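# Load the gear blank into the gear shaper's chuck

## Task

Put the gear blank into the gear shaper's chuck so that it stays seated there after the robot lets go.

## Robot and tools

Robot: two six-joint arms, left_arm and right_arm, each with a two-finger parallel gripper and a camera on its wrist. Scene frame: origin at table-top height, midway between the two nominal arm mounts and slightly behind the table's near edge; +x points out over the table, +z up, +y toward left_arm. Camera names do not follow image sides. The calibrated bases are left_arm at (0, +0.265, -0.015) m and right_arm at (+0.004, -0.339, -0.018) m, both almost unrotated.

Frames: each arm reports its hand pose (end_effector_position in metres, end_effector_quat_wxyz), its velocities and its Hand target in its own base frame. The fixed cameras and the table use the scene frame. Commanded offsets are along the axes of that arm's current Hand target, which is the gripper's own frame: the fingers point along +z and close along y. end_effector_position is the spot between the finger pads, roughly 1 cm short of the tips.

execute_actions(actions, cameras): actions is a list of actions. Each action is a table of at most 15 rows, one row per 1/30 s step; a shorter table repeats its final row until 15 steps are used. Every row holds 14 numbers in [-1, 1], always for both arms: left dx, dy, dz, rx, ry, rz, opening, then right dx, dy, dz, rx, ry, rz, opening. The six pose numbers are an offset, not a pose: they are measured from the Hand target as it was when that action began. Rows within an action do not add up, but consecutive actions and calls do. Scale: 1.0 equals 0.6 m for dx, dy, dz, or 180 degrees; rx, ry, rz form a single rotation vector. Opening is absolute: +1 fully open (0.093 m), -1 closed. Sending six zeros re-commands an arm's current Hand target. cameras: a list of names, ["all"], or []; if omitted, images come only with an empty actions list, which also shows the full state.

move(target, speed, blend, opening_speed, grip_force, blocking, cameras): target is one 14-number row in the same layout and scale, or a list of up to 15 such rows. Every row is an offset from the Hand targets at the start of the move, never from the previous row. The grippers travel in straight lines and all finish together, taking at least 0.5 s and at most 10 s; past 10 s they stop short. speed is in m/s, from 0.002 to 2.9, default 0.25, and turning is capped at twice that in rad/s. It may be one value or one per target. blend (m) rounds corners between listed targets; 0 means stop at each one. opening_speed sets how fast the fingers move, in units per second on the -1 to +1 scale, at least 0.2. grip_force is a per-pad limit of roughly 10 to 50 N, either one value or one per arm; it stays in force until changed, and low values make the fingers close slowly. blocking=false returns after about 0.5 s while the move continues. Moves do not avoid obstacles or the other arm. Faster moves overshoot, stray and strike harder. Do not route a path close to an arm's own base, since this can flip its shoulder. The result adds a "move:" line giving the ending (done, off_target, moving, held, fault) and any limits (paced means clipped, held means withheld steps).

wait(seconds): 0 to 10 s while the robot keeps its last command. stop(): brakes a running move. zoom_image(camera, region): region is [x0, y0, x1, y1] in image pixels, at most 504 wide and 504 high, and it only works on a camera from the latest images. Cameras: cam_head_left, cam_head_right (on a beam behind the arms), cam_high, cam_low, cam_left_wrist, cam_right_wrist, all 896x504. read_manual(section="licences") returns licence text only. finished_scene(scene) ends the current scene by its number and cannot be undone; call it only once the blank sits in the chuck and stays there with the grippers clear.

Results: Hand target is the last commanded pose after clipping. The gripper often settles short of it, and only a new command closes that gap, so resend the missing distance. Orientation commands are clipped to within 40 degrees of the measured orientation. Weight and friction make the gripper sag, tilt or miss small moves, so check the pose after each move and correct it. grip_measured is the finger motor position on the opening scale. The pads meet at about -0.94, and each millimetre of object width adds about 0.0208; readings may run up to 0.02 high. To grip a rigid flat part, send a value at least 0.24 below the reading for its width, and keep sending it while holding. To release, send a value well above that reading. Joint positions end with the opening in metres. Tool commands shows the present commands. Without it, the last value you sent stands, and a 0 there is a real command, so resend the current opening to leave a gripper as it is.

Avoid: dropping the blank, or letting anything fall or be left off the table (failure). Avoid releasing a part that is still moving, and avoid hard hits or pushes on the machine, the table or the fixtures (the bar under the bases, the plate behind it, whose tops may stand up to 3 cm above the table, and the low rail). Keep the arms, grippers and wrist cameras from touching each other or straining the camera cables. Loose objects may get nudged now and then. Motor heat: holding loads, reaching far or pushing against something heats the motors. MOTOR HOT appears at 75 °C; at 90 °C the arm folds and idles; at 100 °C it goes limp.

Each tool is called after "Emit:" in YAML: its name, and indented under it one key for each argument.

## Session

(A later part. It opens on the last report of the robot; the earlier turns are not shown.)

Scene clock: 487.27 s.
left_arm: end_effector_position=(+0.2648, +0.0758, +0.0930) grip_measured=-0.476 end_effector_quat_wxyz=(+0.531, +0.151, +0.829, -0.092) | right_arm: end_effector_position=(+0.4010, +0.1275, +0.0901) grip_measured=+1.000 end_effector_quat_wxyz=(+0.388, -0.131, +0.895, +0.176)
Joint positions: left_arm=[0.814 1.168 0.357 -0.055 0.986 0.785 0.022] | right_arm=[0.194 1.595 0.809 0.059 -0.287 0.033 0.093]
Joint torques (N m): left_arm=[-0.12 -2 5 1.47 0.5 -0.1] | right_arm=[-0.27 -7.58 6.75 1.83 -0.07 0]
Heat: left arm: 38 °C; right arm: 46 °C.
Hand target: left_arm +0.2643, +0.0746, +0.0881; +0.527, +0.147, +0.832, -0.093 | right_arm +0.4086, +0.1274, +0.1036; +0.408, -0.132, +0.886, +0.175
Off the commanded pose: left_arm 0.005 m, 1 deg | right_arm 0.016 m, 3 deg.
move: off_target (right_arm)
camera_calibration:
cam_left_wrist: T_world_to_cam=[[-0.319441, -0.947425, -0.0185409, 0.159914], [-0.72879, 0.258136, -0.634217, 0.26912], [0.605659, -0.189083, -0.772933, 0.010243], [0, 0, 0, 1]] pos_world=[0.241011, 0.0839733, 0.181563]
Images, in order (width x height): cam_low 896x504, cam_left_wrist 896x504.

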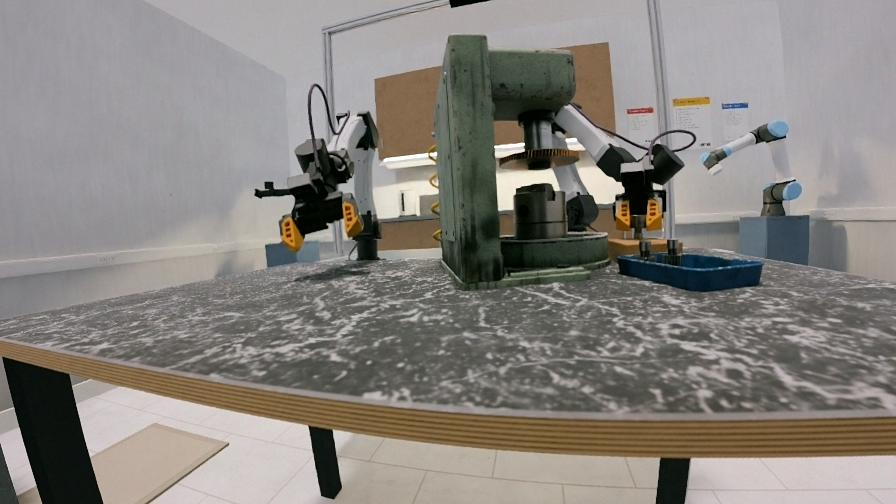

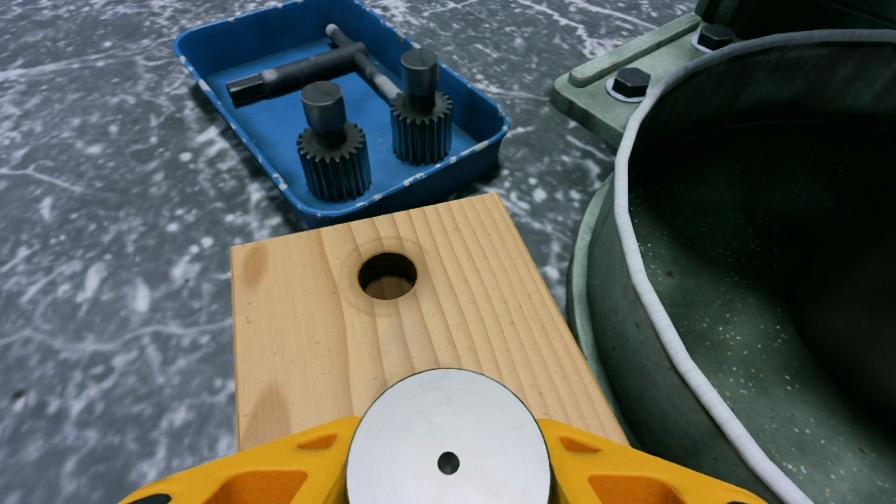

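Emit:
move:
  target:
    - [-0.1875,-0.009,-0.11,0,0,0,-0.65,0,0,0,0,0,0,1]
    - [-0.2425,-0.178,-0.165,0,0,0,-0.65,0,0,0,0,0,0,1]
    - [-0.255,-0.2795,-0.014,0,0,0,-0.65,0,0,0,0,0,0,1]
  speed: 0.15
  blend: [0.03,0.03,0]
  cameras: ["cam_left_wrist","cam_low"]

Emit:
zoom_image:
  camera: "cam_low"
  region: [505, 140, 575, 210]

Scene clock: 497.93 s.
left_arm: end_effector_position=(+0.2554, -0.1003, +0.2218) grip_measured=-0.490 end_effector_quat_wxyz=(+0.508, +0.156, +0.843, -0.088) | right_arm: end_effector_position=(+0.4010, +0.1275, +0.0901) grip_measured=+1.000 end_effector_quat_wxyz=(+0.388, -0.131, +0.895, +0.176)
Joint positions: left_arm=[-0.397 0.678 0.663 -0.473 -0.037 -0.009 0.022] | right_arm=[0.194 1.595 0.809 0.059 -0.287 0.033 0.093]
Joint torques (N m): left_arm=[-0.27 -0.59 6.91 2.44 0 -0.13] | right_arm=[-0.28 -7.6 6.79 1.83 -0.07 -0.02]
Heat: left arm: 39 °C; right arm: 46 °C.
Hand target: left_arm +0.2611, -0.1026, +0.2301; +0.527, +0.147, +0.832, -0.093 | right_arm +0.4086, +0.1274, +0.1036; +0.408, -0.132, +0.886, +0.175
Off the commanded pose: left_arm 0.010 m, 3 deg | right_arm 0.016 m, 3 deg.
move: off_target (left_arm, right_arm)
camera_calibration:
cam_left_wrist: T_world_to_cam=[[-0.323788, -0.945899, -0.0208965, -0.00575784], [-0.758676, 0.27277, -0.591614, 0.389041], [0.565307, -0.175704, -0.80595, 0.101101], [0, 0, 0, 1]] pos_world=[0.236139, -0.0938012, 0.311524]
Images, in order (width x height): cam_low 896x504, cam_left_wrist 896x504.

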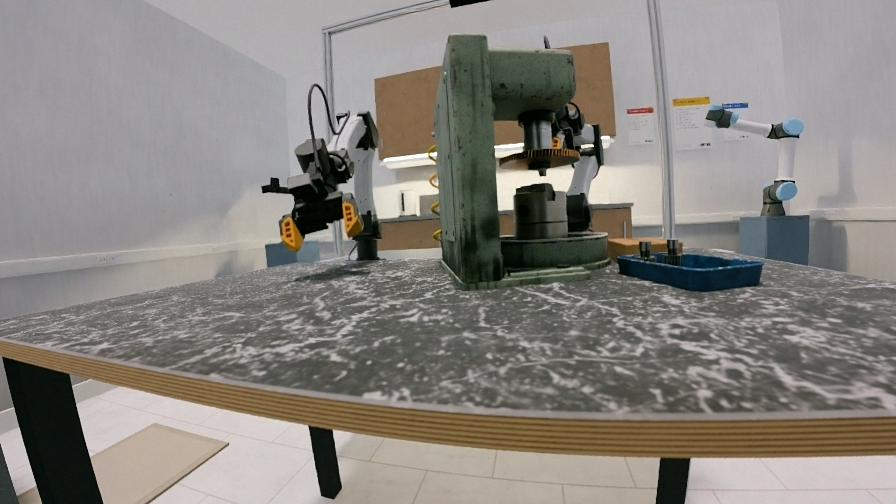

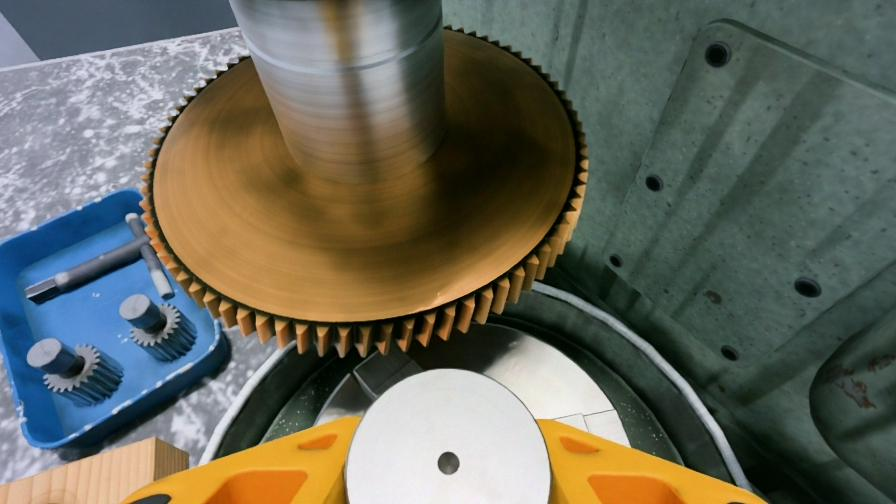

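Scaled by 7.200 from the camera's 896x504 image, which has a finer 1280x720 frame.

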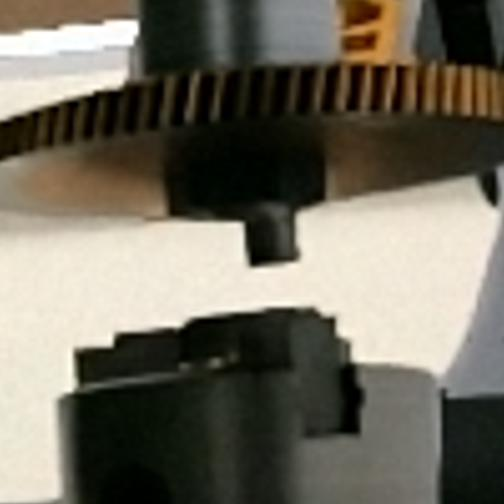

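Emit:
move:
  target: [0.0138,-0.0092,0.0198,0,-0.012,0,-0.65,0,0,0,0,0,0,1]
  speed: 0.04
  cameras: ["cam_low"]

Emit:
zoom_image:
  camera: "cam_low"
  region: [505, 140, 575, 210]

Scene clock: 504.67 s.
left_arm: end_effector_position=(+0.2607, -0.1079, +0.2099) grip_measured=-0.490 end_effector_quat_wxyz=(+0.524, +0.155, +0.833, -0.090) | right_arm: end_effector_position=(+0.4010, +0.1275, +0.0901) grip_measured=+1.000 end_effector_quat_wxyz=(+0.388, -0.131, +0.895, +0.176)
Joint positions: left_arm=[-0.437 0.678 0.581 -0.353 -0.074 -0.023 0.022] | right_arm=[0.194 1.595 0.809 0.059 -0.287 0.033 0.093]
Joint torques (N m): left_arm=[-0.21 -0.59 6.86 2.5 -0.03 -0.12] | right_arm=[-0.27 -7.58 6.78 1.83 -0.08 -0.02]
Heat: left arm: 40 °C; right arm: 46 °C.
Hand target: left_arm +0.2659, -0.1103, +0.2177; +0.543, +0.145, +0.822, -0.096 | right_arm +0.4086, +0.1274, +0.1036; +0.408, -0.132, +0.886, +0.175
Off the commanded pose: left_arm 0.010 m, 3 deg | right_arm 0.016 m, 3 deg.
move: off_target (left_arm, right_arm)
Images, in order (width x height): cam_low 896x504.

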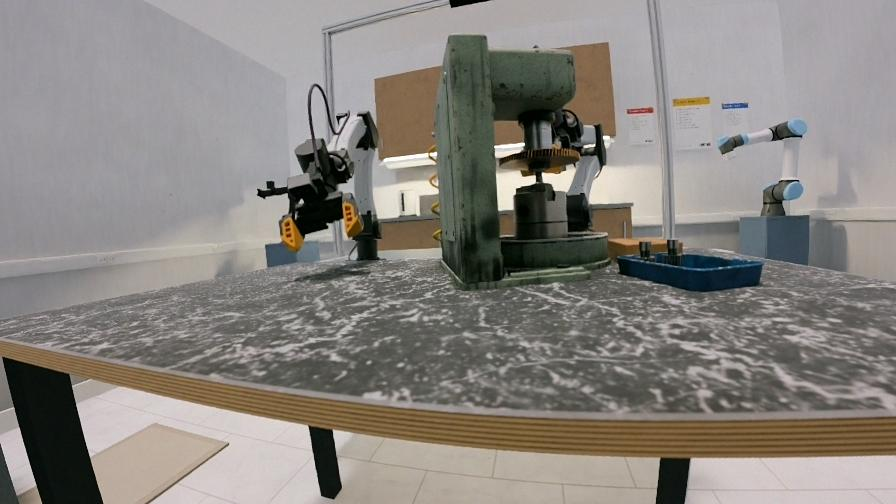

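Scaled by 7.200 from the camera's 896x504 image, which has a finer 1280x720 frame.

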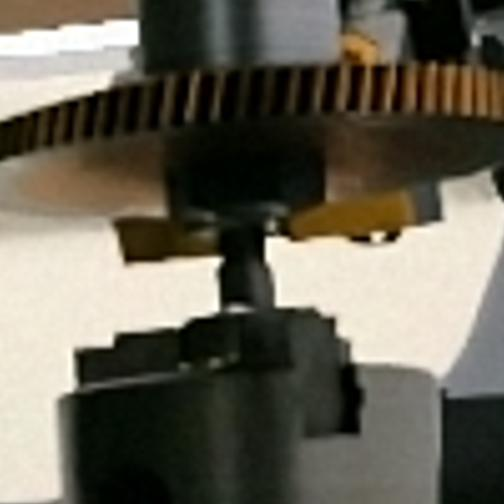

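Emit:
move:
  target: [0.0092,0,0.0043,0,-0.003,0,-0.65,0,0,0,0,0,0,1]
  speed: 0.03

Scene clock: 508.00 s.
left_arm: end_effector_position=(+0.2644, -0.1092, +0.2084) grip_measured=-0.490 end_effector_quat_wxyz=(+0.536, +0.152, +0.825, -0.093) | right_arm: end_effector_position=(+0.4010, +0.1275, +0.0901) grip_measured=+1.000 end_effector_quat_wxyz=(+0.388, -0.131, +0.895, +0.176)
Joint positions: left_arm=[-0.437 0.678 0.551 -0.295 -0.076 -0.023 0.022] | right_arm=[0.194 1.595 0.809 0.059 -0.287 0.033 0.093]
Joint torques (N m): left_arm=[-0.23 -1.14 6.54 2.32 -0.03 -0.13] | right_arm=[-0.27 -7.6 6.79 1.83 -0.07 -0.01]
Heat: left arm: 42 °C; right arm: 46 °C.
Hand target: left_arm +0.2661, -0.1103, +0.2116; +0.547, +0.145, +0.819, -0.097 | right_arm +0.4086, +0.1274, +0.1036; +0.408, -0.132, +0.886, +0.175
Off the commanded pose: left_arm 0.004 m, 2 deg | right_arm 0.016 m, 3 deg.
move: off_target (right_arm)

Emit:
move:
  target: [0.0088,0.0007,0.0007,0,0.004,0,-0.65,0,0,0,0,0,0,1]
  speed: 0.03

Scene clock: 510.97 s.
left_arm: end_effector_position=(+0.2647, -0.1093, +0.2065) grip_measured=-0.490 end_effector_quat_wxyz=(+0.536, +0.152, +0.825, -0.093) | right_arm: end_effector_position=(+0.4010, +0.1275, +0.0901) grip_measured=+1.000 end_effector_quat_wxyz=(+0.388, -0.131, +0.895, +0.176)
Joint positions: left_arm=[-0.437 0.678 0.542 -0.285 -0.076 -0.023 0.022] | right_arm=[0.194 1.595 0.809 0.059 -0.287 0.033 0.093]
Joint torques (N m): left_arm=[-0.03 -1.37 6.43 2.18 0 -0.12] | right_arm=[-0.29 -7.58 6.75 1.83 -0.07 -0.01]
Heat: left arm: 42 °C; right arm: 46 °C.
Hand target: left_arm +0.2647, -0.1094, +0.2065; +0.541, +0.145, +0.823, -0.096 | right_arm +0.4086, +0.1274, +0.1036; +0.408, -0.132, +0.886, +0.175
Off the commanded pose: left_arm 0.000 m, 1 deg | right_arm 0.016 m, 3 deg.
move: off_target (right_arm)

Emit:
move:
  target: [0.0088,0.0005,-0.0005,0,0.002,0,-0.65,0,0,0,0,0,0,1]
  speed: 0.03
  cameras: ["cam_low"]

Emit:
zoom_image:
  camera: "cam_low"
  region: [505, 140, 575, 210]

Scene clock: 514.03 s.
left_arm: end_effector_position=(+0.2643, -0.1091, +0.2058) grip_measured=-0.490 end_effector_quat_wxyz=(+0.540, +0.151, +0.822, -0.094) | right_arm: end_effector_position=(+0.4010, +0.1275, +0.0901) grip_measured=+1.000 end_effector_quat_wxyz=(+0.388, -0.131, +0.895, +0.176)
Joint positions: left_arm=[-0.437 0.669 0.529 -0.271 -0.076 -0.023 0.022] | right_arm=[0.194 1.595 0.809 0.059 -0.287 0.033 0.093]
Joint torques (N m): left_arm=[0.01 -1.47 6.28 2.03 0.02 -0.13] | right_arm=[-0.29 -7.58 6.78 1.83 -0.07 -0.01]
Heat: left arm: 43 °C; right arm: 46 °C.
Hand target: left_arm +0.2626, -0.1083, +0.2017; +0.539, +0.146, +0.824, -0.095 | right_arm +0.4086, +0.1274, +0.1036; +0.408, -0.132, +0.886, +0.175
Off the commanded pose: left_arm 0.004 m, 1 deg | right_arm 0.016 m, 3 deg.
move: off_target (right_arm)
Images, in order (width x height): cam_low 896x504.

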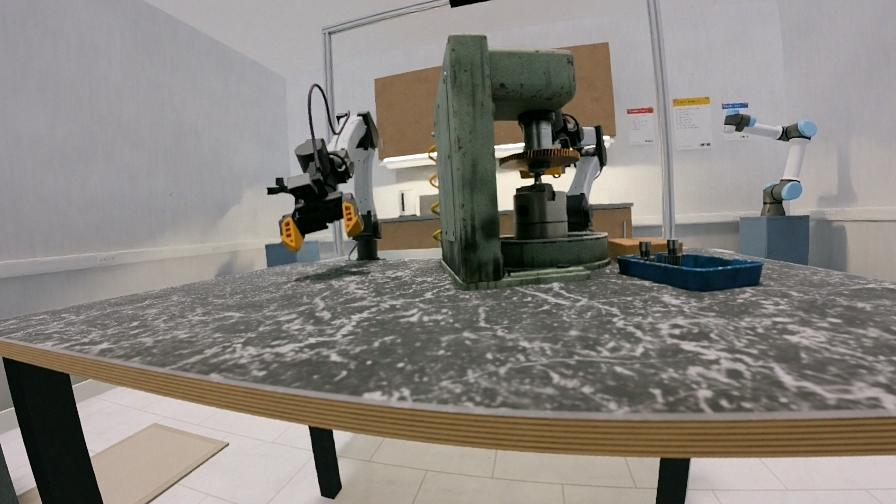

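Scaled by 7.200 from the camera's 896x504 image, which has a finer 1280x720 frame.

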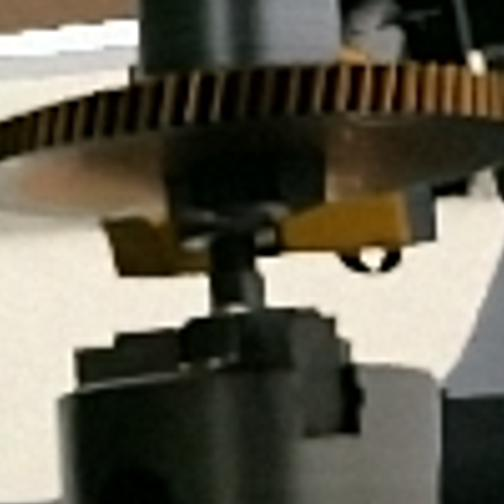

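Emit:
move:
  target:
    - [0.0005,0.0031,-0.001,0,0,0,-0.65,0,0,0,0,0,0,1]
    - [-0.0022,0.0054,0.0048,0,0,0,-0.65,0,0,0,0,0,0,1]
    - [0.0052,0.0016,-0.0068,0,0,0,-0.65,0,0,0,0,0,0,1]
  speed: 0.02

Scene clock: 519.60 s.
left_arm: end_effector_position=(+0.2634, -0.1091, +0.2053) grip_measured=-0.490 end_effector_quat_wxyz=(+0.544, +0.150, +0.820, -0.099) | right_arm: end_effector_position=(+0.4010, +0.1275, +0.0901) grip_measured=+1.000 end_effector_quat_wxyz=(+0.388, -0.131, +0.895, +0.176)
Joint positions: left_arm=[-0.429 0.657 0.515 -0.258 -0.062 -0.025 0.022] | right_arm=[0.194 1.595 0.809 0.059 -0.287 0.033 0.093]
Joint torques (N m): left_arm=[-0.25 -2.52 6.61 1.75 -0.1 -0.09] | right_arm=[-0.28 -7.58 6.8 1.83 -0.07 -0.01]
Heat: left arm: 42 °C; right arm: 46 °C.
Hand target: left_arm +0.2582, -0.1057, +0.2004; +0.539, +0.146, +0.824, -0.095 | right_arm +0.4086, +0.1274, +0.1036; +0.408, -0.132, +0.886, +0.175
Off the commanded pose: left_arm 0.008 m, 1 deg | right_arm 0.016 m, 3 deg.
move: off_target (right_arm)

Emit:
move:
  target:
    - [0.0005,-0.0015,0.0107,0,0.012,0,-0.65,0,0,0,0,0,0,1]
    - [0.0093,-0.0015,0.0145,0,0.012,0,-0.65,0,0,0,0,0,0,1]
  speed: 0.025
  cameras: ["cam_low","cam_left_wrist"]

Emit:
zoom_image:
  camera: "cam_low"
  region: [505, 140, 575, 210]

Scene clock: 525.17 s.
left_arm: end_effector_position=(+0.2647, -0.1097, +0.2031) grip_measured=-0.490 end_effector_quat_wxyz=(+0.540, +0.151, +0.822, -0.097) | right_arm: end_effector_position=(+0.4010, +0.1275, +0.0901) grip_measured=+1.000 end_effector_quat_wxyz=(+0.388, -0.131, +0.895, +0.176)
Joint positions: left_arm=[-0.432 0.67 0.518 -0.258 -0.067 -0.025 0.022] | right_arm=[0.194 1.595 0.809 0.059 -0.287 0.033 0.093]
Joint torques (N m): left_arm=[-0.13 0.23 7.05 1.8 -0.04 -0.12] | right_arm=[-0.29 -7.6 6.75 1.83 -0.07 0]
Heat: left arm: 42 °C; right arm: 47 °C.
Hand target: left_arm +0.2633, -0.1086, +0.1919; +0.523, +0.148, +0.834, -0.093 | right_arm +0.4086, +0.1274, +0.1036; +0.408, -0.132, +0.886, +0.175
Off the commanded pose: left_arm 0.011 m, 2 deg | right_arm 0.016 m, 3 deg.
move: off_target (left_arm, right_arm)
camera_calibration:
cam_left_wrist: T_world_to_cam=[[-0.323883, -0.946009, -0.0129184, -0.0136567], [-0.714046, 0.253378, -0.652639, 0.385992], [0.620675, -0.202154, -0.757559, 0.0517998], [0, 0, 0, 1]] pos_world=[0.239042, -0.10025, 0.290979]
Images, in order (width x height): cam_low 896x504, cam_left_wrist 896x504.

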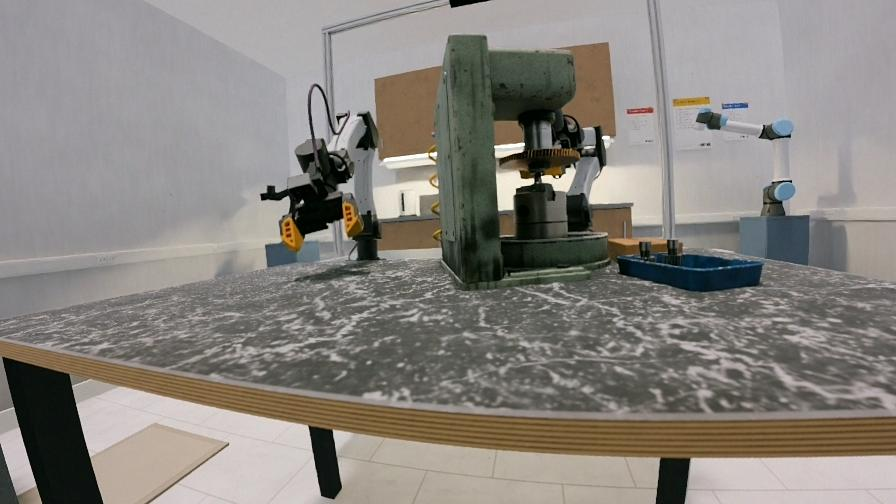

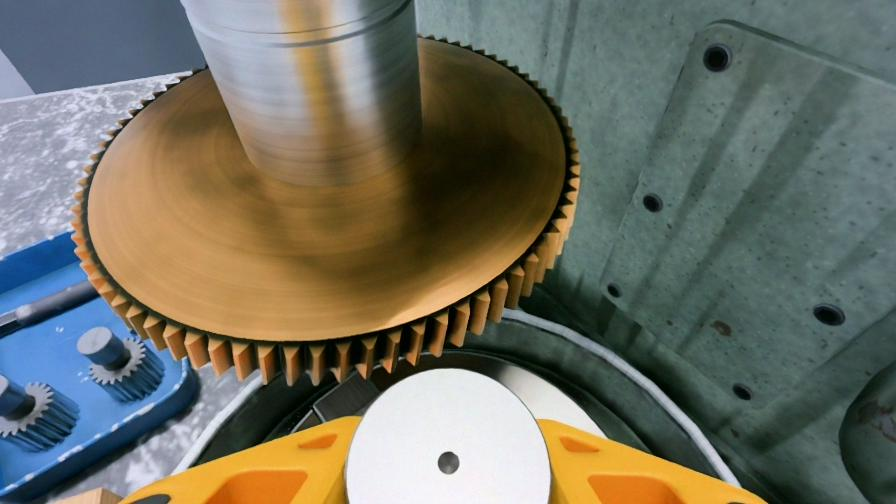

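Scaled by 7.200 from the camera's 896x504 image, which has a finer 1280x720 frame.

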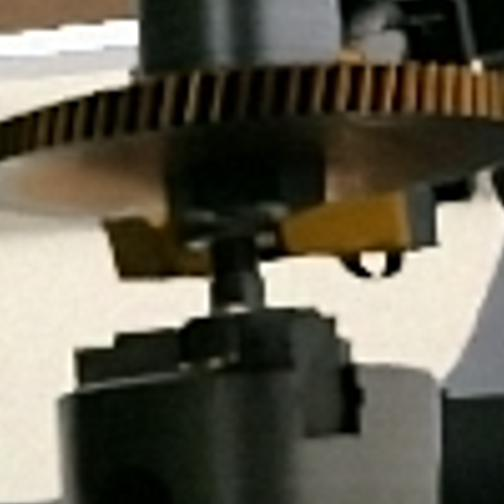

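Emit:
zoom_image:
  camera: "cam_low"
  region: [510, 165, 570, 240]

Scaled by 6.720 from the camera's 896x504 image, which has a finer 1280x720 frame.

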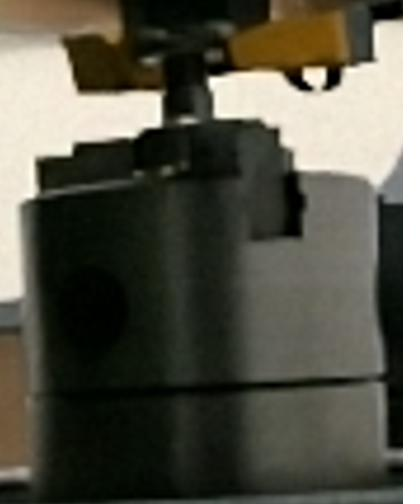

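Emit:
move:
  target:
    - [-0.0469,0.006,-0.018,0,-0.008,0,-0.65,0,0,0,0,0,0,1]
    - [-0.0256,0.005,-0.0106,0,-0.005,0,-0.65,0,0,0,0,0,0,1]
  speed: 0.04
  cameras: ["cam_low"]

Emit:
zoom_image:
  camera: "cam_low"
  region: [510, 165, 570, 240]

Scene clock: 549.17 s.
left_arm: end_effector_position=(+0.2657, -0.1085, +0.2060) grip_measured=-0.490 end_effector_quat_wxyz=(+0.524, +0.152, +0.833, -0.095) | right_arm: end_effector_position=(+0.4010, +0.1275, +0.0901) grip_measured=+1.000 end_effector_quat_wxyz=(+0.388, -0.131, +0.895, +0.176)
Joint positions: left_arm=[-0.418 0.699 0.568 -0.318 -0.052 -0.025 0.022] | right_arm=[0.194 1.595 0.809 0.059 -0.287 0.033 0.093]
Joint torques (N m): left_arm=[0.69 -1.89 7.21 2.04 0 -0.04] | right_arm=[-0.25 -7.58 6.8 1.83 -0.07 -0.01]
Heat: left arm: 43 °C; right arm: 47 °C.
Hand target: left_arm +0.2653, -0.1061, +0.2086; +0.530, +0.147, +0.830, -0.094 | right_arm +0.4086, +0.1274, +0.1036; +0.408, -0.132, +0.886, +0.175
Off the commanded pose: left_arm 0.004 m, 1 deg | right_arm 0.016 m, 3 deg.
move: off_target (right_arm)
Images, in order (width x height): cam_low 896x504.

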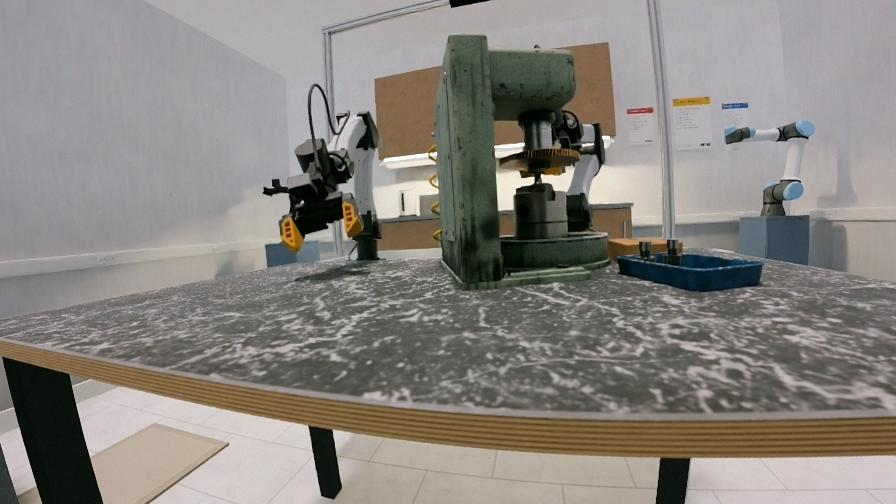

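Scaled by 6.720 from the camera's 896x504 image, which has a finer 1280x720 frame.

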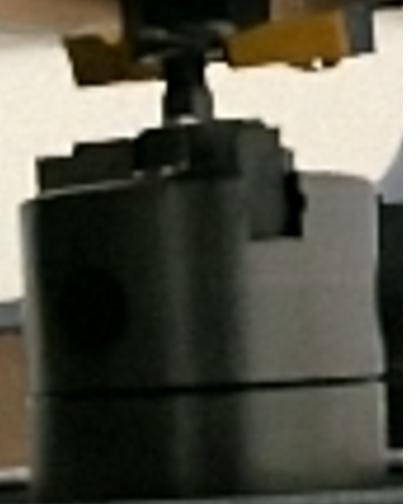

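Emit:
move:
  target:
    - [0.015,0,0.0035,0,0,0,-0.65,0,0,0,0,0,0,1]
    - [0.015,0.006,0.0035,0,0,0,-0.65,0,0,0,0,0,0,1]
  speed: 0.03

Scene clock: 552.90 s.
left_arm: end_effector_position=(+0.2653, -0.1078, +0.2046) grip_measured=-0.490 end_effector_quat_wxyz=(+0.531, +0.150, +0.827, -0.105) | right_arm: end_effector_position=(+0.4010, +0.1275, +0.0901) grip_measured=+1.000 end_effector_quat_wxyz=(+0.388, -0.131, +0.895, +0.176)
Joint positions: left_arm=[-0.399 0.68 0.541 -0.288 -0.023 -0.025 0.022] | right_arm=[0.194 1.595 0.809 0.059 -0.287 0.033 0.093]
Joint torques (N m): left_arm=[1.35 -1.59 6.28 1.97 -0.02 0.09] | right_arm=[-0.27 -7.61 6.8 1.83 -0.07 -0.01]
Heat: left arm: 43 °C; right arm: 47 °C.
Hand target: left_arm +0.2647, -0.1020, +0.1995; +0.530, +0.147, +0.830, -0.094 | right_arm +0.4086, +0.1274, +0.1036; +0.408, -0.132, +0.886, +0.175
Off the commanded pose: left_arm 0.008 m, 1 deg | right_arm 0.016 m, 3 deg.
move: off_target (right_arm)

Emit:
move:
  target:
    - [0.0018,-0.0105,0.0038,0,0,0,-0.65,0,0,0,0,0,0,1]
    - [0.0038,-0.0122,-0.0004,0,0.004,0,-0.65,0,0,0,0,0,0,1]
    - [0.003,-0.0058,0.002,0,0.004,0,-0.65,0,0,0,0,0,0,1]
    - [0.001,-0.0088,0.008,0,0.004,0,-0.65,0,0,0,0,0,0,1]
    - [0.002,-0.0152,0.0053,0,0.004,0,-0.65,0,0,0,0,0,0,1]
    - [0.006,-0.0105,0.006,0,0.004,0,-0.65,0,0,0,0,0,0,1]
  speed: 0.03
  blend: 0.001
  grip_force: 20

Scene clock: 562.67 s.
left_arm: end_effector_position=(+0.2648, -0.1103, +0.2024) grip_measured=-0.433 end_effector_quat_wxyz=(+0.531, +0.150, +0.828, -0.095) | right_arm: end_effector_position=(+0.4010, +0.1275, +0.0901) grip_measured=+1.000 end_effector_quat_wxyz=(+0.388, -0.131, +0.895, +0.176)
Joint positions: left_arm=[-0.439 0.686 0.537 -0.283 -0.075 -0.033 0.024] | right_arm=[0.194 1.595 0.809 0.059 -0.287 0.033 0.093]
Joint torques (N m): left_arm=[0.8 -0.72 6.19 2 0.06 -0.04] | right_arm=[-0.31 -7.58 6.76 1.83 -0.07 -0.01]
Heat: left arm: 44 °C; right arm: 47 °C.
Hand target: left_arm +0.2642, -0.1085, +0.1946; +0.524, +0.147, +0.833, -0.093 | right_arm +0.4086, +0.1274, +0.1036; +0.408, -0.132, +0.886, +0.175
Off the commanded pose: left_arm 0.008 m, 1 deg | right_arm 0.016 m, 3 deg.
grip_force (N): 20, 20
move: off_target (right_arm)

Emit:
wait:
  seconds: 0
  cameras: ["cam_left_wrist","cam_low"]

Emit:
zoom_image:
  camera: "cam_low"
  region: [510, 165, 570, 240]

Emit:
zoom_image:
  camera: "cam_left_wrist"
  region: [250, 310, 650, 504]

Scene clock: 565.13 s.
left_arm: end_effector_position=(+0.2648, -0.1103, +0.2024) grip_measured=-0.432 end_effector_quat_wxyz=(+0.531, +0.150, +0.828, -0.095) | right_arm: end_effector_position=(+0.4010, +0.1275, +0.0901) grip_measured=+1.000 end_effector_quat_wxyz=(+0.388, -0.131, +0.895, +0.176)
Joint positions: left_arm=[-0.439 0.686 0.537 -0.283 -0.075 -0.033 0.024] | right_arm=[0.194 1.595 0.809 0.059 -0.287 0.033 0.093]
Joint torques (N m): left_arm=[0.73 -0.73 6.2 2 0.07 -0.03] | right_arm=[-0.25 -7.58 6.79 1.83 -0.07 -0.01]
Heat: left arm: 44 °C; right arm: 47 °C.
Hand target: left_arm +0.2642, -0.1085, +0.1946; +0.524, +0.147, +0.833, -0.093 | right_arm +0.4086, +0.1274, +0.1036; +0.408, -0.132, +0.886, +0.175
Tool commands: left_gripper/opening=-0.65 right_gripper/opening=+1.0
Off the commanded pose: left_arm 0.008 m, 1 deg | right_arm 0.016 m, 3 deg.
grip_force (N): 20, 20
camera_calibration:
cam_left_wrist: T_world_to_cam=[[-0.320246, -0.947269, -0.0111193, -0.0156739], [-0.728403, 0.253724, -0.636437, 0.386342], [0.605699, -0.195717, -0.771248, 0.0584148], [0, 0, 0, 1]] pos_world=[0.241012, -0.101439, 0.290761]
Images, in order (width x height): cam_low 896x504, cam_left_wrist 896x504.

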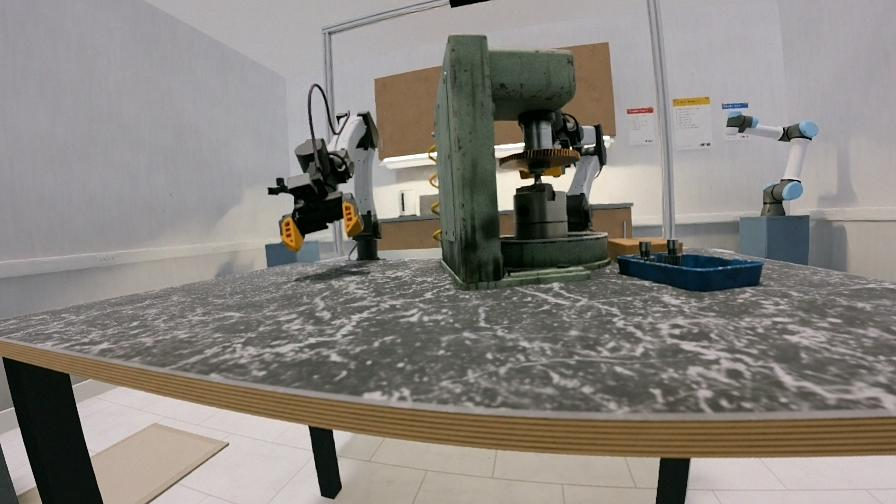

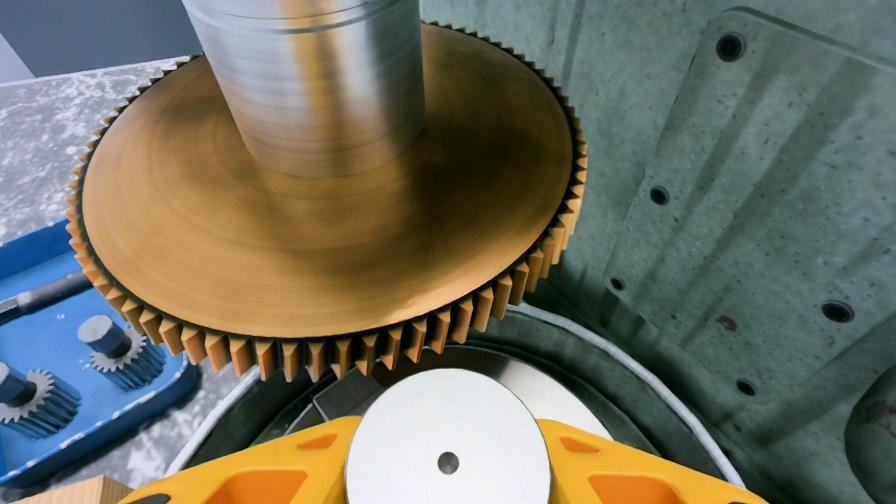

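Scaled by 6.720 from the camera's 896x504 image, which has a finer 1280x720 frame.

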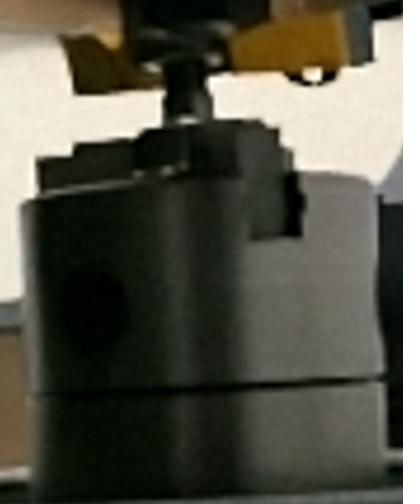

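Scaled by 1.260 from the camera's 896x504 image, which has a finer 1280x720 frame.

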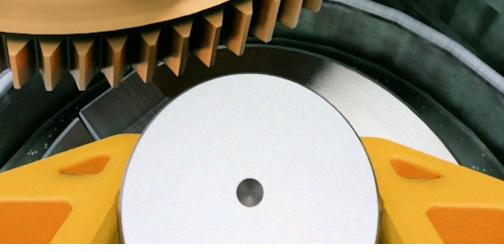

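Emit:
move:
  target:
    - [-0.053,0,-0.043,0,0,0,-0.65,0,0,0,0,0,0,1]
    - [-0.0385,0.007,-0.187,0,0.03,0,-0.65,0,0,0,0,0,0,1]
  speed: 0.15
  grip_force: 50
  blend: [0.01,0]
  cameras: ["cam_left_wrist","cam_head_left"]

Emit:
zoom_image:
  camera: "cam_left_wrist"
  region: [330, 130, 650, 370]

Scene clock: 576.13 s.
left_arm: end_effector_position=(+0.1812, -0.0745, +0.2660) grip_measured=-0.648 end_effector_quat_wxyz=(+0.492, +0.157, +0.852, -0.087) | right_arm: end_effector_position=(+0.4010, +0.1275, +0.0901) grip_measured=+1.000 end_effector_quat_wxyz=(+0.388, -0.131, +0.895, +0.176)
Joint positions: left_arm=[-0.484 0.477 0.887 -0.936 -0.109 -0.057 0.014] | right_arm=[0.194 1.595 0.809 0.059 -0.287 0.033 0.093]
Joint torques (N m): left_arm=[-0.18 1.73 6.93 1.76 -0.05 -0.12] | right_arm=[-0.27 -7.57 6.79 1.82 -0.07 -0.01]
Heat: left arm: 44 °C; right arm: 47 °C.
Hand target: left_arm +0.1800, -0.0733, +0.2640; +0.485, +0.151, +0.857, -0.086 | right_arm +0.4086, +0.1274, +0.1036; +0.408, -0.132, +0.886, +0.175
Off the commanded pose: left_arm 0.003 m, 1 deg | right_arm 0.016 m, 3 deg.
move: off_target (right_arm)
camera_calibration:
cam_left_wrist: T_world_to_cam=[[-0.324949, -0.945568, -0.0175745, -0.00513626], [-0.778761, 0.278076, -0.562322, 0.348102], [0.5366, -0.16904, -0.826732, 0.194432], [0, 0, 0, 1]] pos_world=[0.165087, -0.068789, 0.356398]
Images, in order (width x height): cam_head_left 896x504, cam_left_wrist 896x504.

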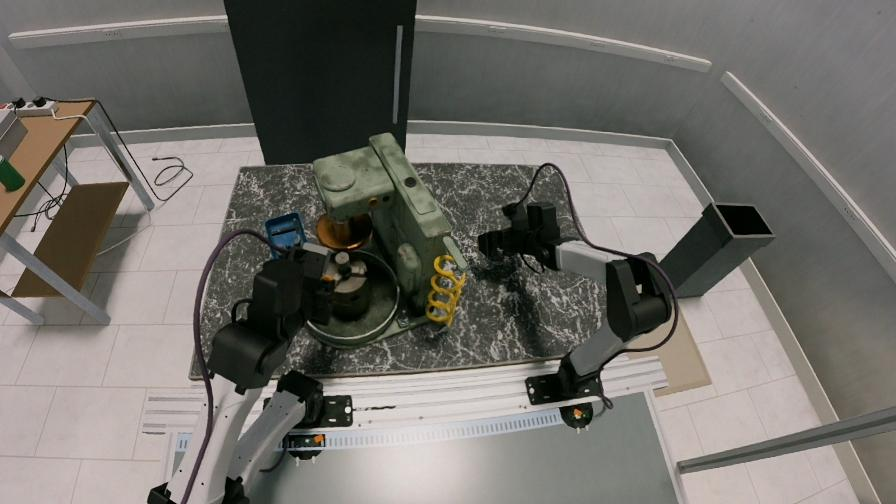

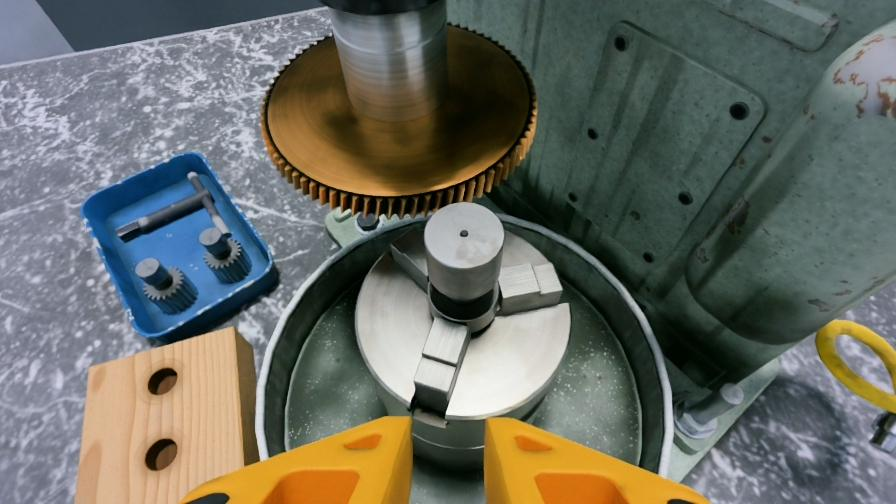

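Scaled by 1.575 from the camera's 896x504 image, which has a finer 1280x720 frame.

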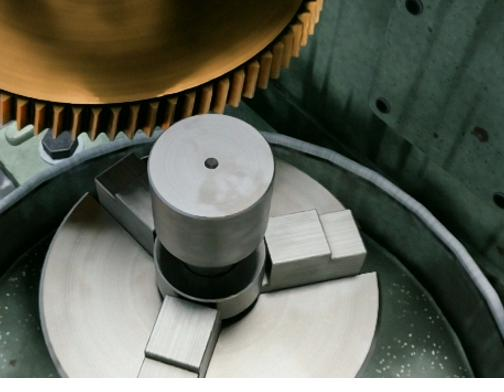

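Emit:
zoom_image:
  camera: "cam_left_wrist"
  region: [400, 190, 560, 360]

Emit:
wait:
  seconds: 0
  cameras: ["cam_low"]

Emit:
zoom_image:
  camera: "cam_low"
  region: [505, 140, 575, 210]

Scaled by 2.965 from the camera's 896x504 image, which has a finer 1280x720 frame.

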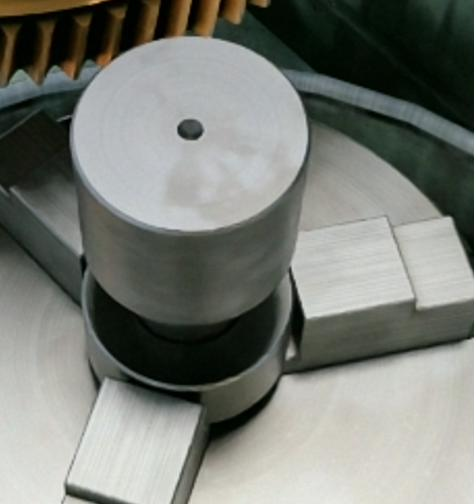

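Scene clock: 579.47 s.
left_arm: end_effector_position=(+0.1812, -0.0744, +0.2659) grip_measured=-0.648 end_effector_quat_wxyz=(+0.492, +0.156, +0.852, -0.087) | right_arm: end_effector_position=(+0.4010, +0.1275, +0.0901) grip_measured=+1.000 end_effector_quat_wxyz=(+0.388, -0.131, +0.895, +0.176)
Joint positions: left_arm=[-0.484 0.477 0.887 -0.937 -0.11 -0.058 0.014] | right_arm=[0.194 1.595 0.809 0.059 -0.287 0.033 0.093]
Joint torques (N m): left_arm=[-0.18 1.7 6.95 1.76 -0.05 -0.13] | right_arm=[-0.25 -7.58 6.79 1.83 -0.07 -0.01]
Heat: left arm: 44 °C; right arm: 47 °C.
Hand target: left_arm +0.1800, -0.0733, +0.2640; +0.485, +0.151, +0.857, -0.086 | right_arm +0.4086, +0.1274, +0.1036; +0.408, -0.132, +0.886, +0.175
Tool commands: left_gripper/opening=-0.65 right_gripper/opening=+1.0
Off the commanded pose: left_arm 0.003 m, 1 deg | right_arm 0.016 m, 3 deg.
Images, in order (width x height): cam_low 896x504.

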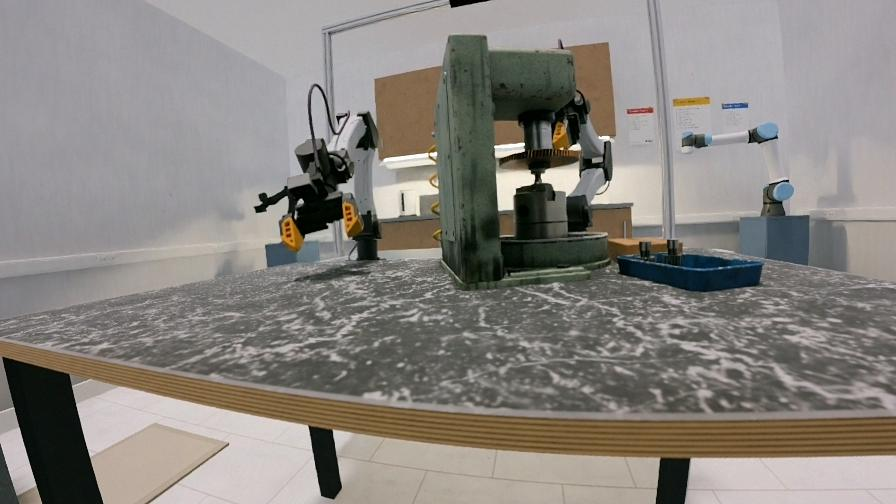

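Scaled by 7.200 from the camera's 896x504 image, which has a finer 1280x720 frame.

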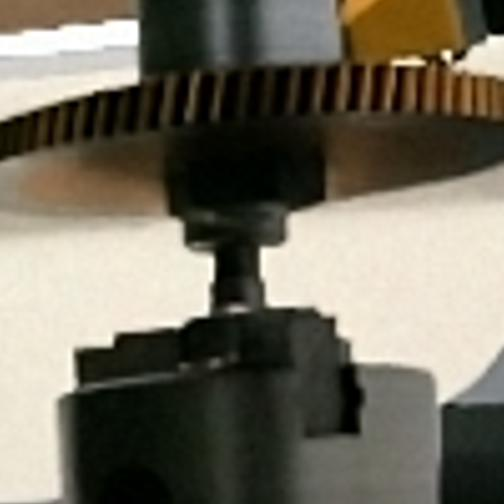

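Emit:
move:
  target:
    - [0.019,-0.0083,0.0852,0,-0.030,0,0.6,0,0,0,0,0,0,1]
    - [0.0075,-0.0098,0.1835,0,-0.030,0,0.6,0,0,0,0,0,0,1]
  speed: 0.1
  opening_speed: 0.8
  blend: [0.005,0]
  cameras: ["cam_left_wrist"]

Scene clock: 608.63 s.
left_arm: end_effector_position=(+0.2630, -0.1095, +0.2068) grip_measured=+0.598 end_effector_quat_wxyz=(+0.524, +0.141, +0.835, -0.094) | right_arm: end_effector_position=(+0.4010, +0.1275, +0.0901) grip_measured=+1.000 end_effector_quat_wxyz=(+0.388, -0.131, +0.895, +0.176)
Joint positions: left_arm=[-0.452 0.69 0.571 -0.331 -0.097 -0.057 0.074] | right_arm=[0.194 1.595 0.809 0.059 -0.287 0.033 0.093]
Joint torques (N m): left_arm=[0.9 -0.36 6.43 2.19 0.15 0.13] | right_arm=[-0.28 -7.62 6.78 1.82 -0.08 -0.01]
Heat: left arm: 44 °C; right arm: 47 °C.
Hand target: left_arm +0.2644, -0.1104, +0.2033; +0.524, +0.147, +0.834, -0.093 | right_arm +0.4086, +0.1274, +0.1036; +0.408, -0.132, +0.886, +0.175
Off the commanded pose: left_arm 0.004 m, 1 deg | right_arm 0.016 m, 3 deg.
move: off_target (right_arm)
camera_calibration:
cam_left_wrist: T_world_to_cam=[[-0.304471, -0.952521, -0.0014601, -0.0222048], [-0.744966, 0.239081, -0.622788, 0.387577], [0.593568, -0.188533, -0.782389, 0.069398], [0, 0, 0, 1]] pos_world=[0.240779, -0.100729, 0.295642]
Images, in order (width x height): cam_left_wrist 896x504.

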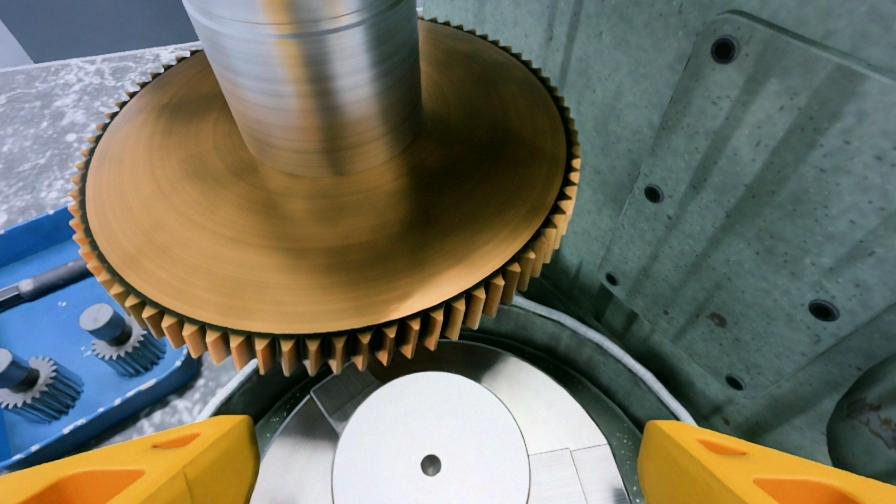

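Emit:
move:
  target:
    - [0.002,0.0045,0.001,0,0,0,0.6,0,0,0,0,0,0,1]
    - [0.002,0.0045,0.001,0,0,0,-0.68,0,0,0,0,0,0,1]
    - [0.002,0.0035,-0.004,0,0,0,-0.68,0,0,0,0,0,0,1]
    - [0.013,0.0035,0.002,0,0.004,0,-0.68,0,0,0,0,0,0,1]
  speed: 0.03
  opening_speed: 0.8
  cameras: ["cam_left_wrist","cam_low"]

Emit:
zoom_image:
  camera: "cam_low"
  region: [505, 140, 575, 210]

Scene clock: 616.73 s.
left_arm: end_effector_position=(+0.2642, -0.1075, +0.2048) grip_measured=-0.489 end_effector_quat_wxyz=(+0.526, +0.141, +0.834, -0.095) | right_arm: end_effector_position=(+0.4010, +0.1275, +0.0901) grip_measured=+1.000 end_effector_quat_wxyz=(+0.388, -0.131, +0.895, +0.176)
Joint positions: left_arm=[-0.432 0.687 0.558 -0.316 -0.078 -0.049 0.022] | right_arm=[0.194 1.595 0.809 0.059 -0.287 0.033 0.093]
Joint torques (N m): left_arm=[0.43 -0.75 5.74 2.05 0.12 0.13] | right_arm=[-0.27 -7.6 6.76 1.83 -0.07 0]
Heat: left arm: 45 °C; right arm: 47 °C.
Hand target: left_arm +0.2630, -0.1076, +0.1957; +0.519, +0.148, +0.837, -0.092 | right_arm +0.4086, +0.1274, +0.1036; +0.408, -0.132, +0.886, +0.175
Off the commanded pose: left_arm 0.009 m, 1 deg | right_arm 0.016 m, 3 deg.
move: off_target (right_arm)
camera_calibration:
cam_left_wrist: T_world_to_cam=[[-0.305634, -0.952149, 0.000327337, -0.0198584], [-0.742609, 0.238158, -0.62595, 0.386702], [0.59592, -0.191555, -0.779863, 0.0661417], [0, 0, 0, 1]] pos_world=[0.241684, -0.0983345, 0.293644]
Images, in order (width x height): cam_low 896x504, cam_left_wrist 896x504.

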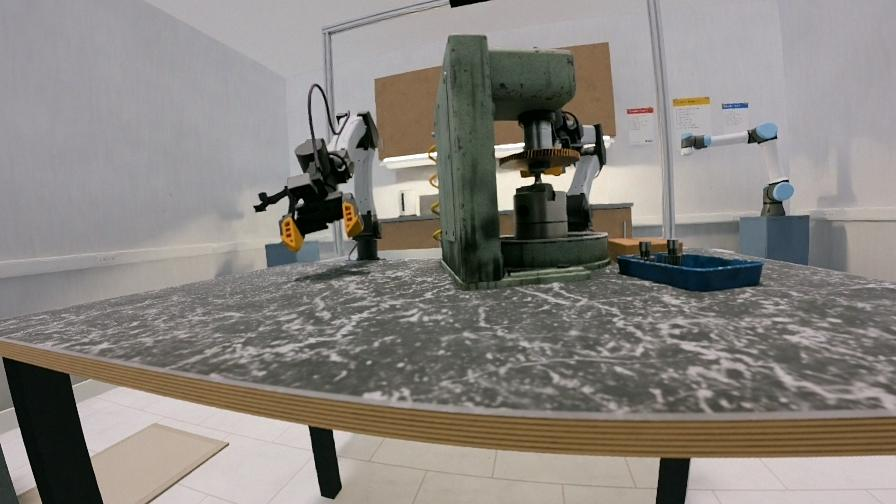

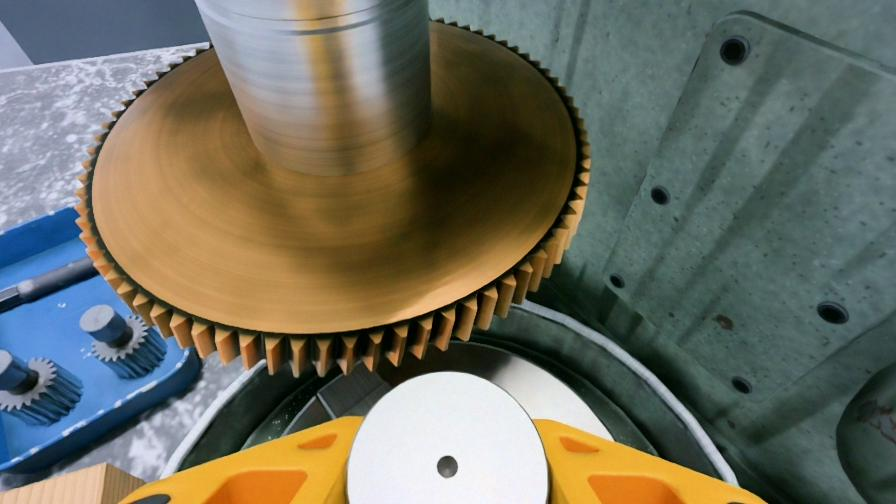

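Scaled by 7.200 from the camera's 896x504 image, which has a finer 1280x720 frame.

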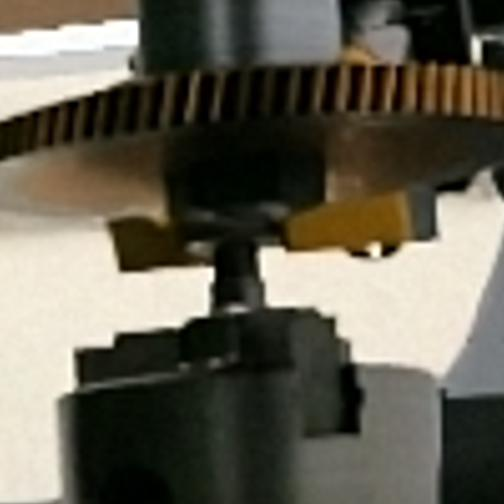

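Emit:
move:
  target:
    - [0.003,-0.0022,-0.0042,0,0.004,0,-0.68,0,0,0,0,0,0,1]
    - [0.0055,-0.004,-0.0084,0,0.006,0,-0.68,0,0,0,0,0,0,1]
  speed: 0.02

Scene clock: 621.03 s.
left_arm: end_effector_position=(+0.2633, -0.1092, +0.2053) grip_measured=-0.490 end_effector_quat_wxyz=(+0.526, +0.143, +0.833, -0.095) | right_arm: end_effector_position=(+0.4010, +0.1275, +0.0901) grip_measured=+1.000 end_effector_quat_wxyz=(+0.388, -0.131, +0.895, +0.176)
Joint positions: left_arm=[-0.443 0.686 0.558 -0.316 -0.085 -0.049 0.022] | right_arm=[0.194 1.595 0.809 0.059 -0.287 0.033 0.093]
Joint torques (N m): left_arm=[-0.54 -1.81 6.61 1.62 0.01 0.02] | right_arm=[-0.27 -7.57 6.76 1.83 -0.07 -0.01]
Heat: left arm: 45 °C; right arm: 47 °C.
Hand target: left_arm +0.2566, -0.1078, +0.1951; +0.511, +0.149, +0.842, -0.090 | right_arm +0.4086, +0.1274, +0.1036; +0.408, -0.132, +0.886, +0.175
Off the commanded pose: left_arm 0.012 m, 2 deg | right_arm 0.016 m, 3 deg.
move: off_target (left_arm, right_arm)

Emit:
move:
  target: [-0.018,0.0115,0.0266,0,-0.006,0,-0.68,0,0,0,0,0,0,1]
  speed: 0.03

Scene clock: 626.13 s.
left_arm: end_effector_position=(+0.2664, -0.1077, +0.2011) grip_measured=-0.490 end_effector_quat_wxyz=(+0.519, +0.146, +0.836, -0.101) | right_arm: end_effector_position=(+0.4010, +0.1275, +0.0901) grip_measured=+1.000 end_effector_quat_wxyz=(+0.388, -0.131, +0.895, +0.176)
Joint positions: left_arm=[-0.406 0.704 0.558 -0.312 -0.037 -0.037 0.022] | right_arm=[0.194 1.595 0.809 0.059 -0.287 0.033 0.093]
Joint torques (N m): left_arm=[1.58 2.71 7.27 2.42 0.04 0.17] | right_arm=[-0.24 -7.61 6.79 1.82 -0.07 -0.01]
Heat: left arm: 44 °C; right arm: 47 °C.
Hand target: left_arm +0.2769, -0.1079, +0.1973; +0.519, +0.148, +0.837, -0.092 | right_arm +0.4086, +0.1274, +0.1036; +0.408, -0.132, +0.886, +0.175
Off the commanded pose: left_arm 0.011 m, 1 deg | right_arm 0.016 m, 3 deg.
move: off_target (left_arm, right_arm)


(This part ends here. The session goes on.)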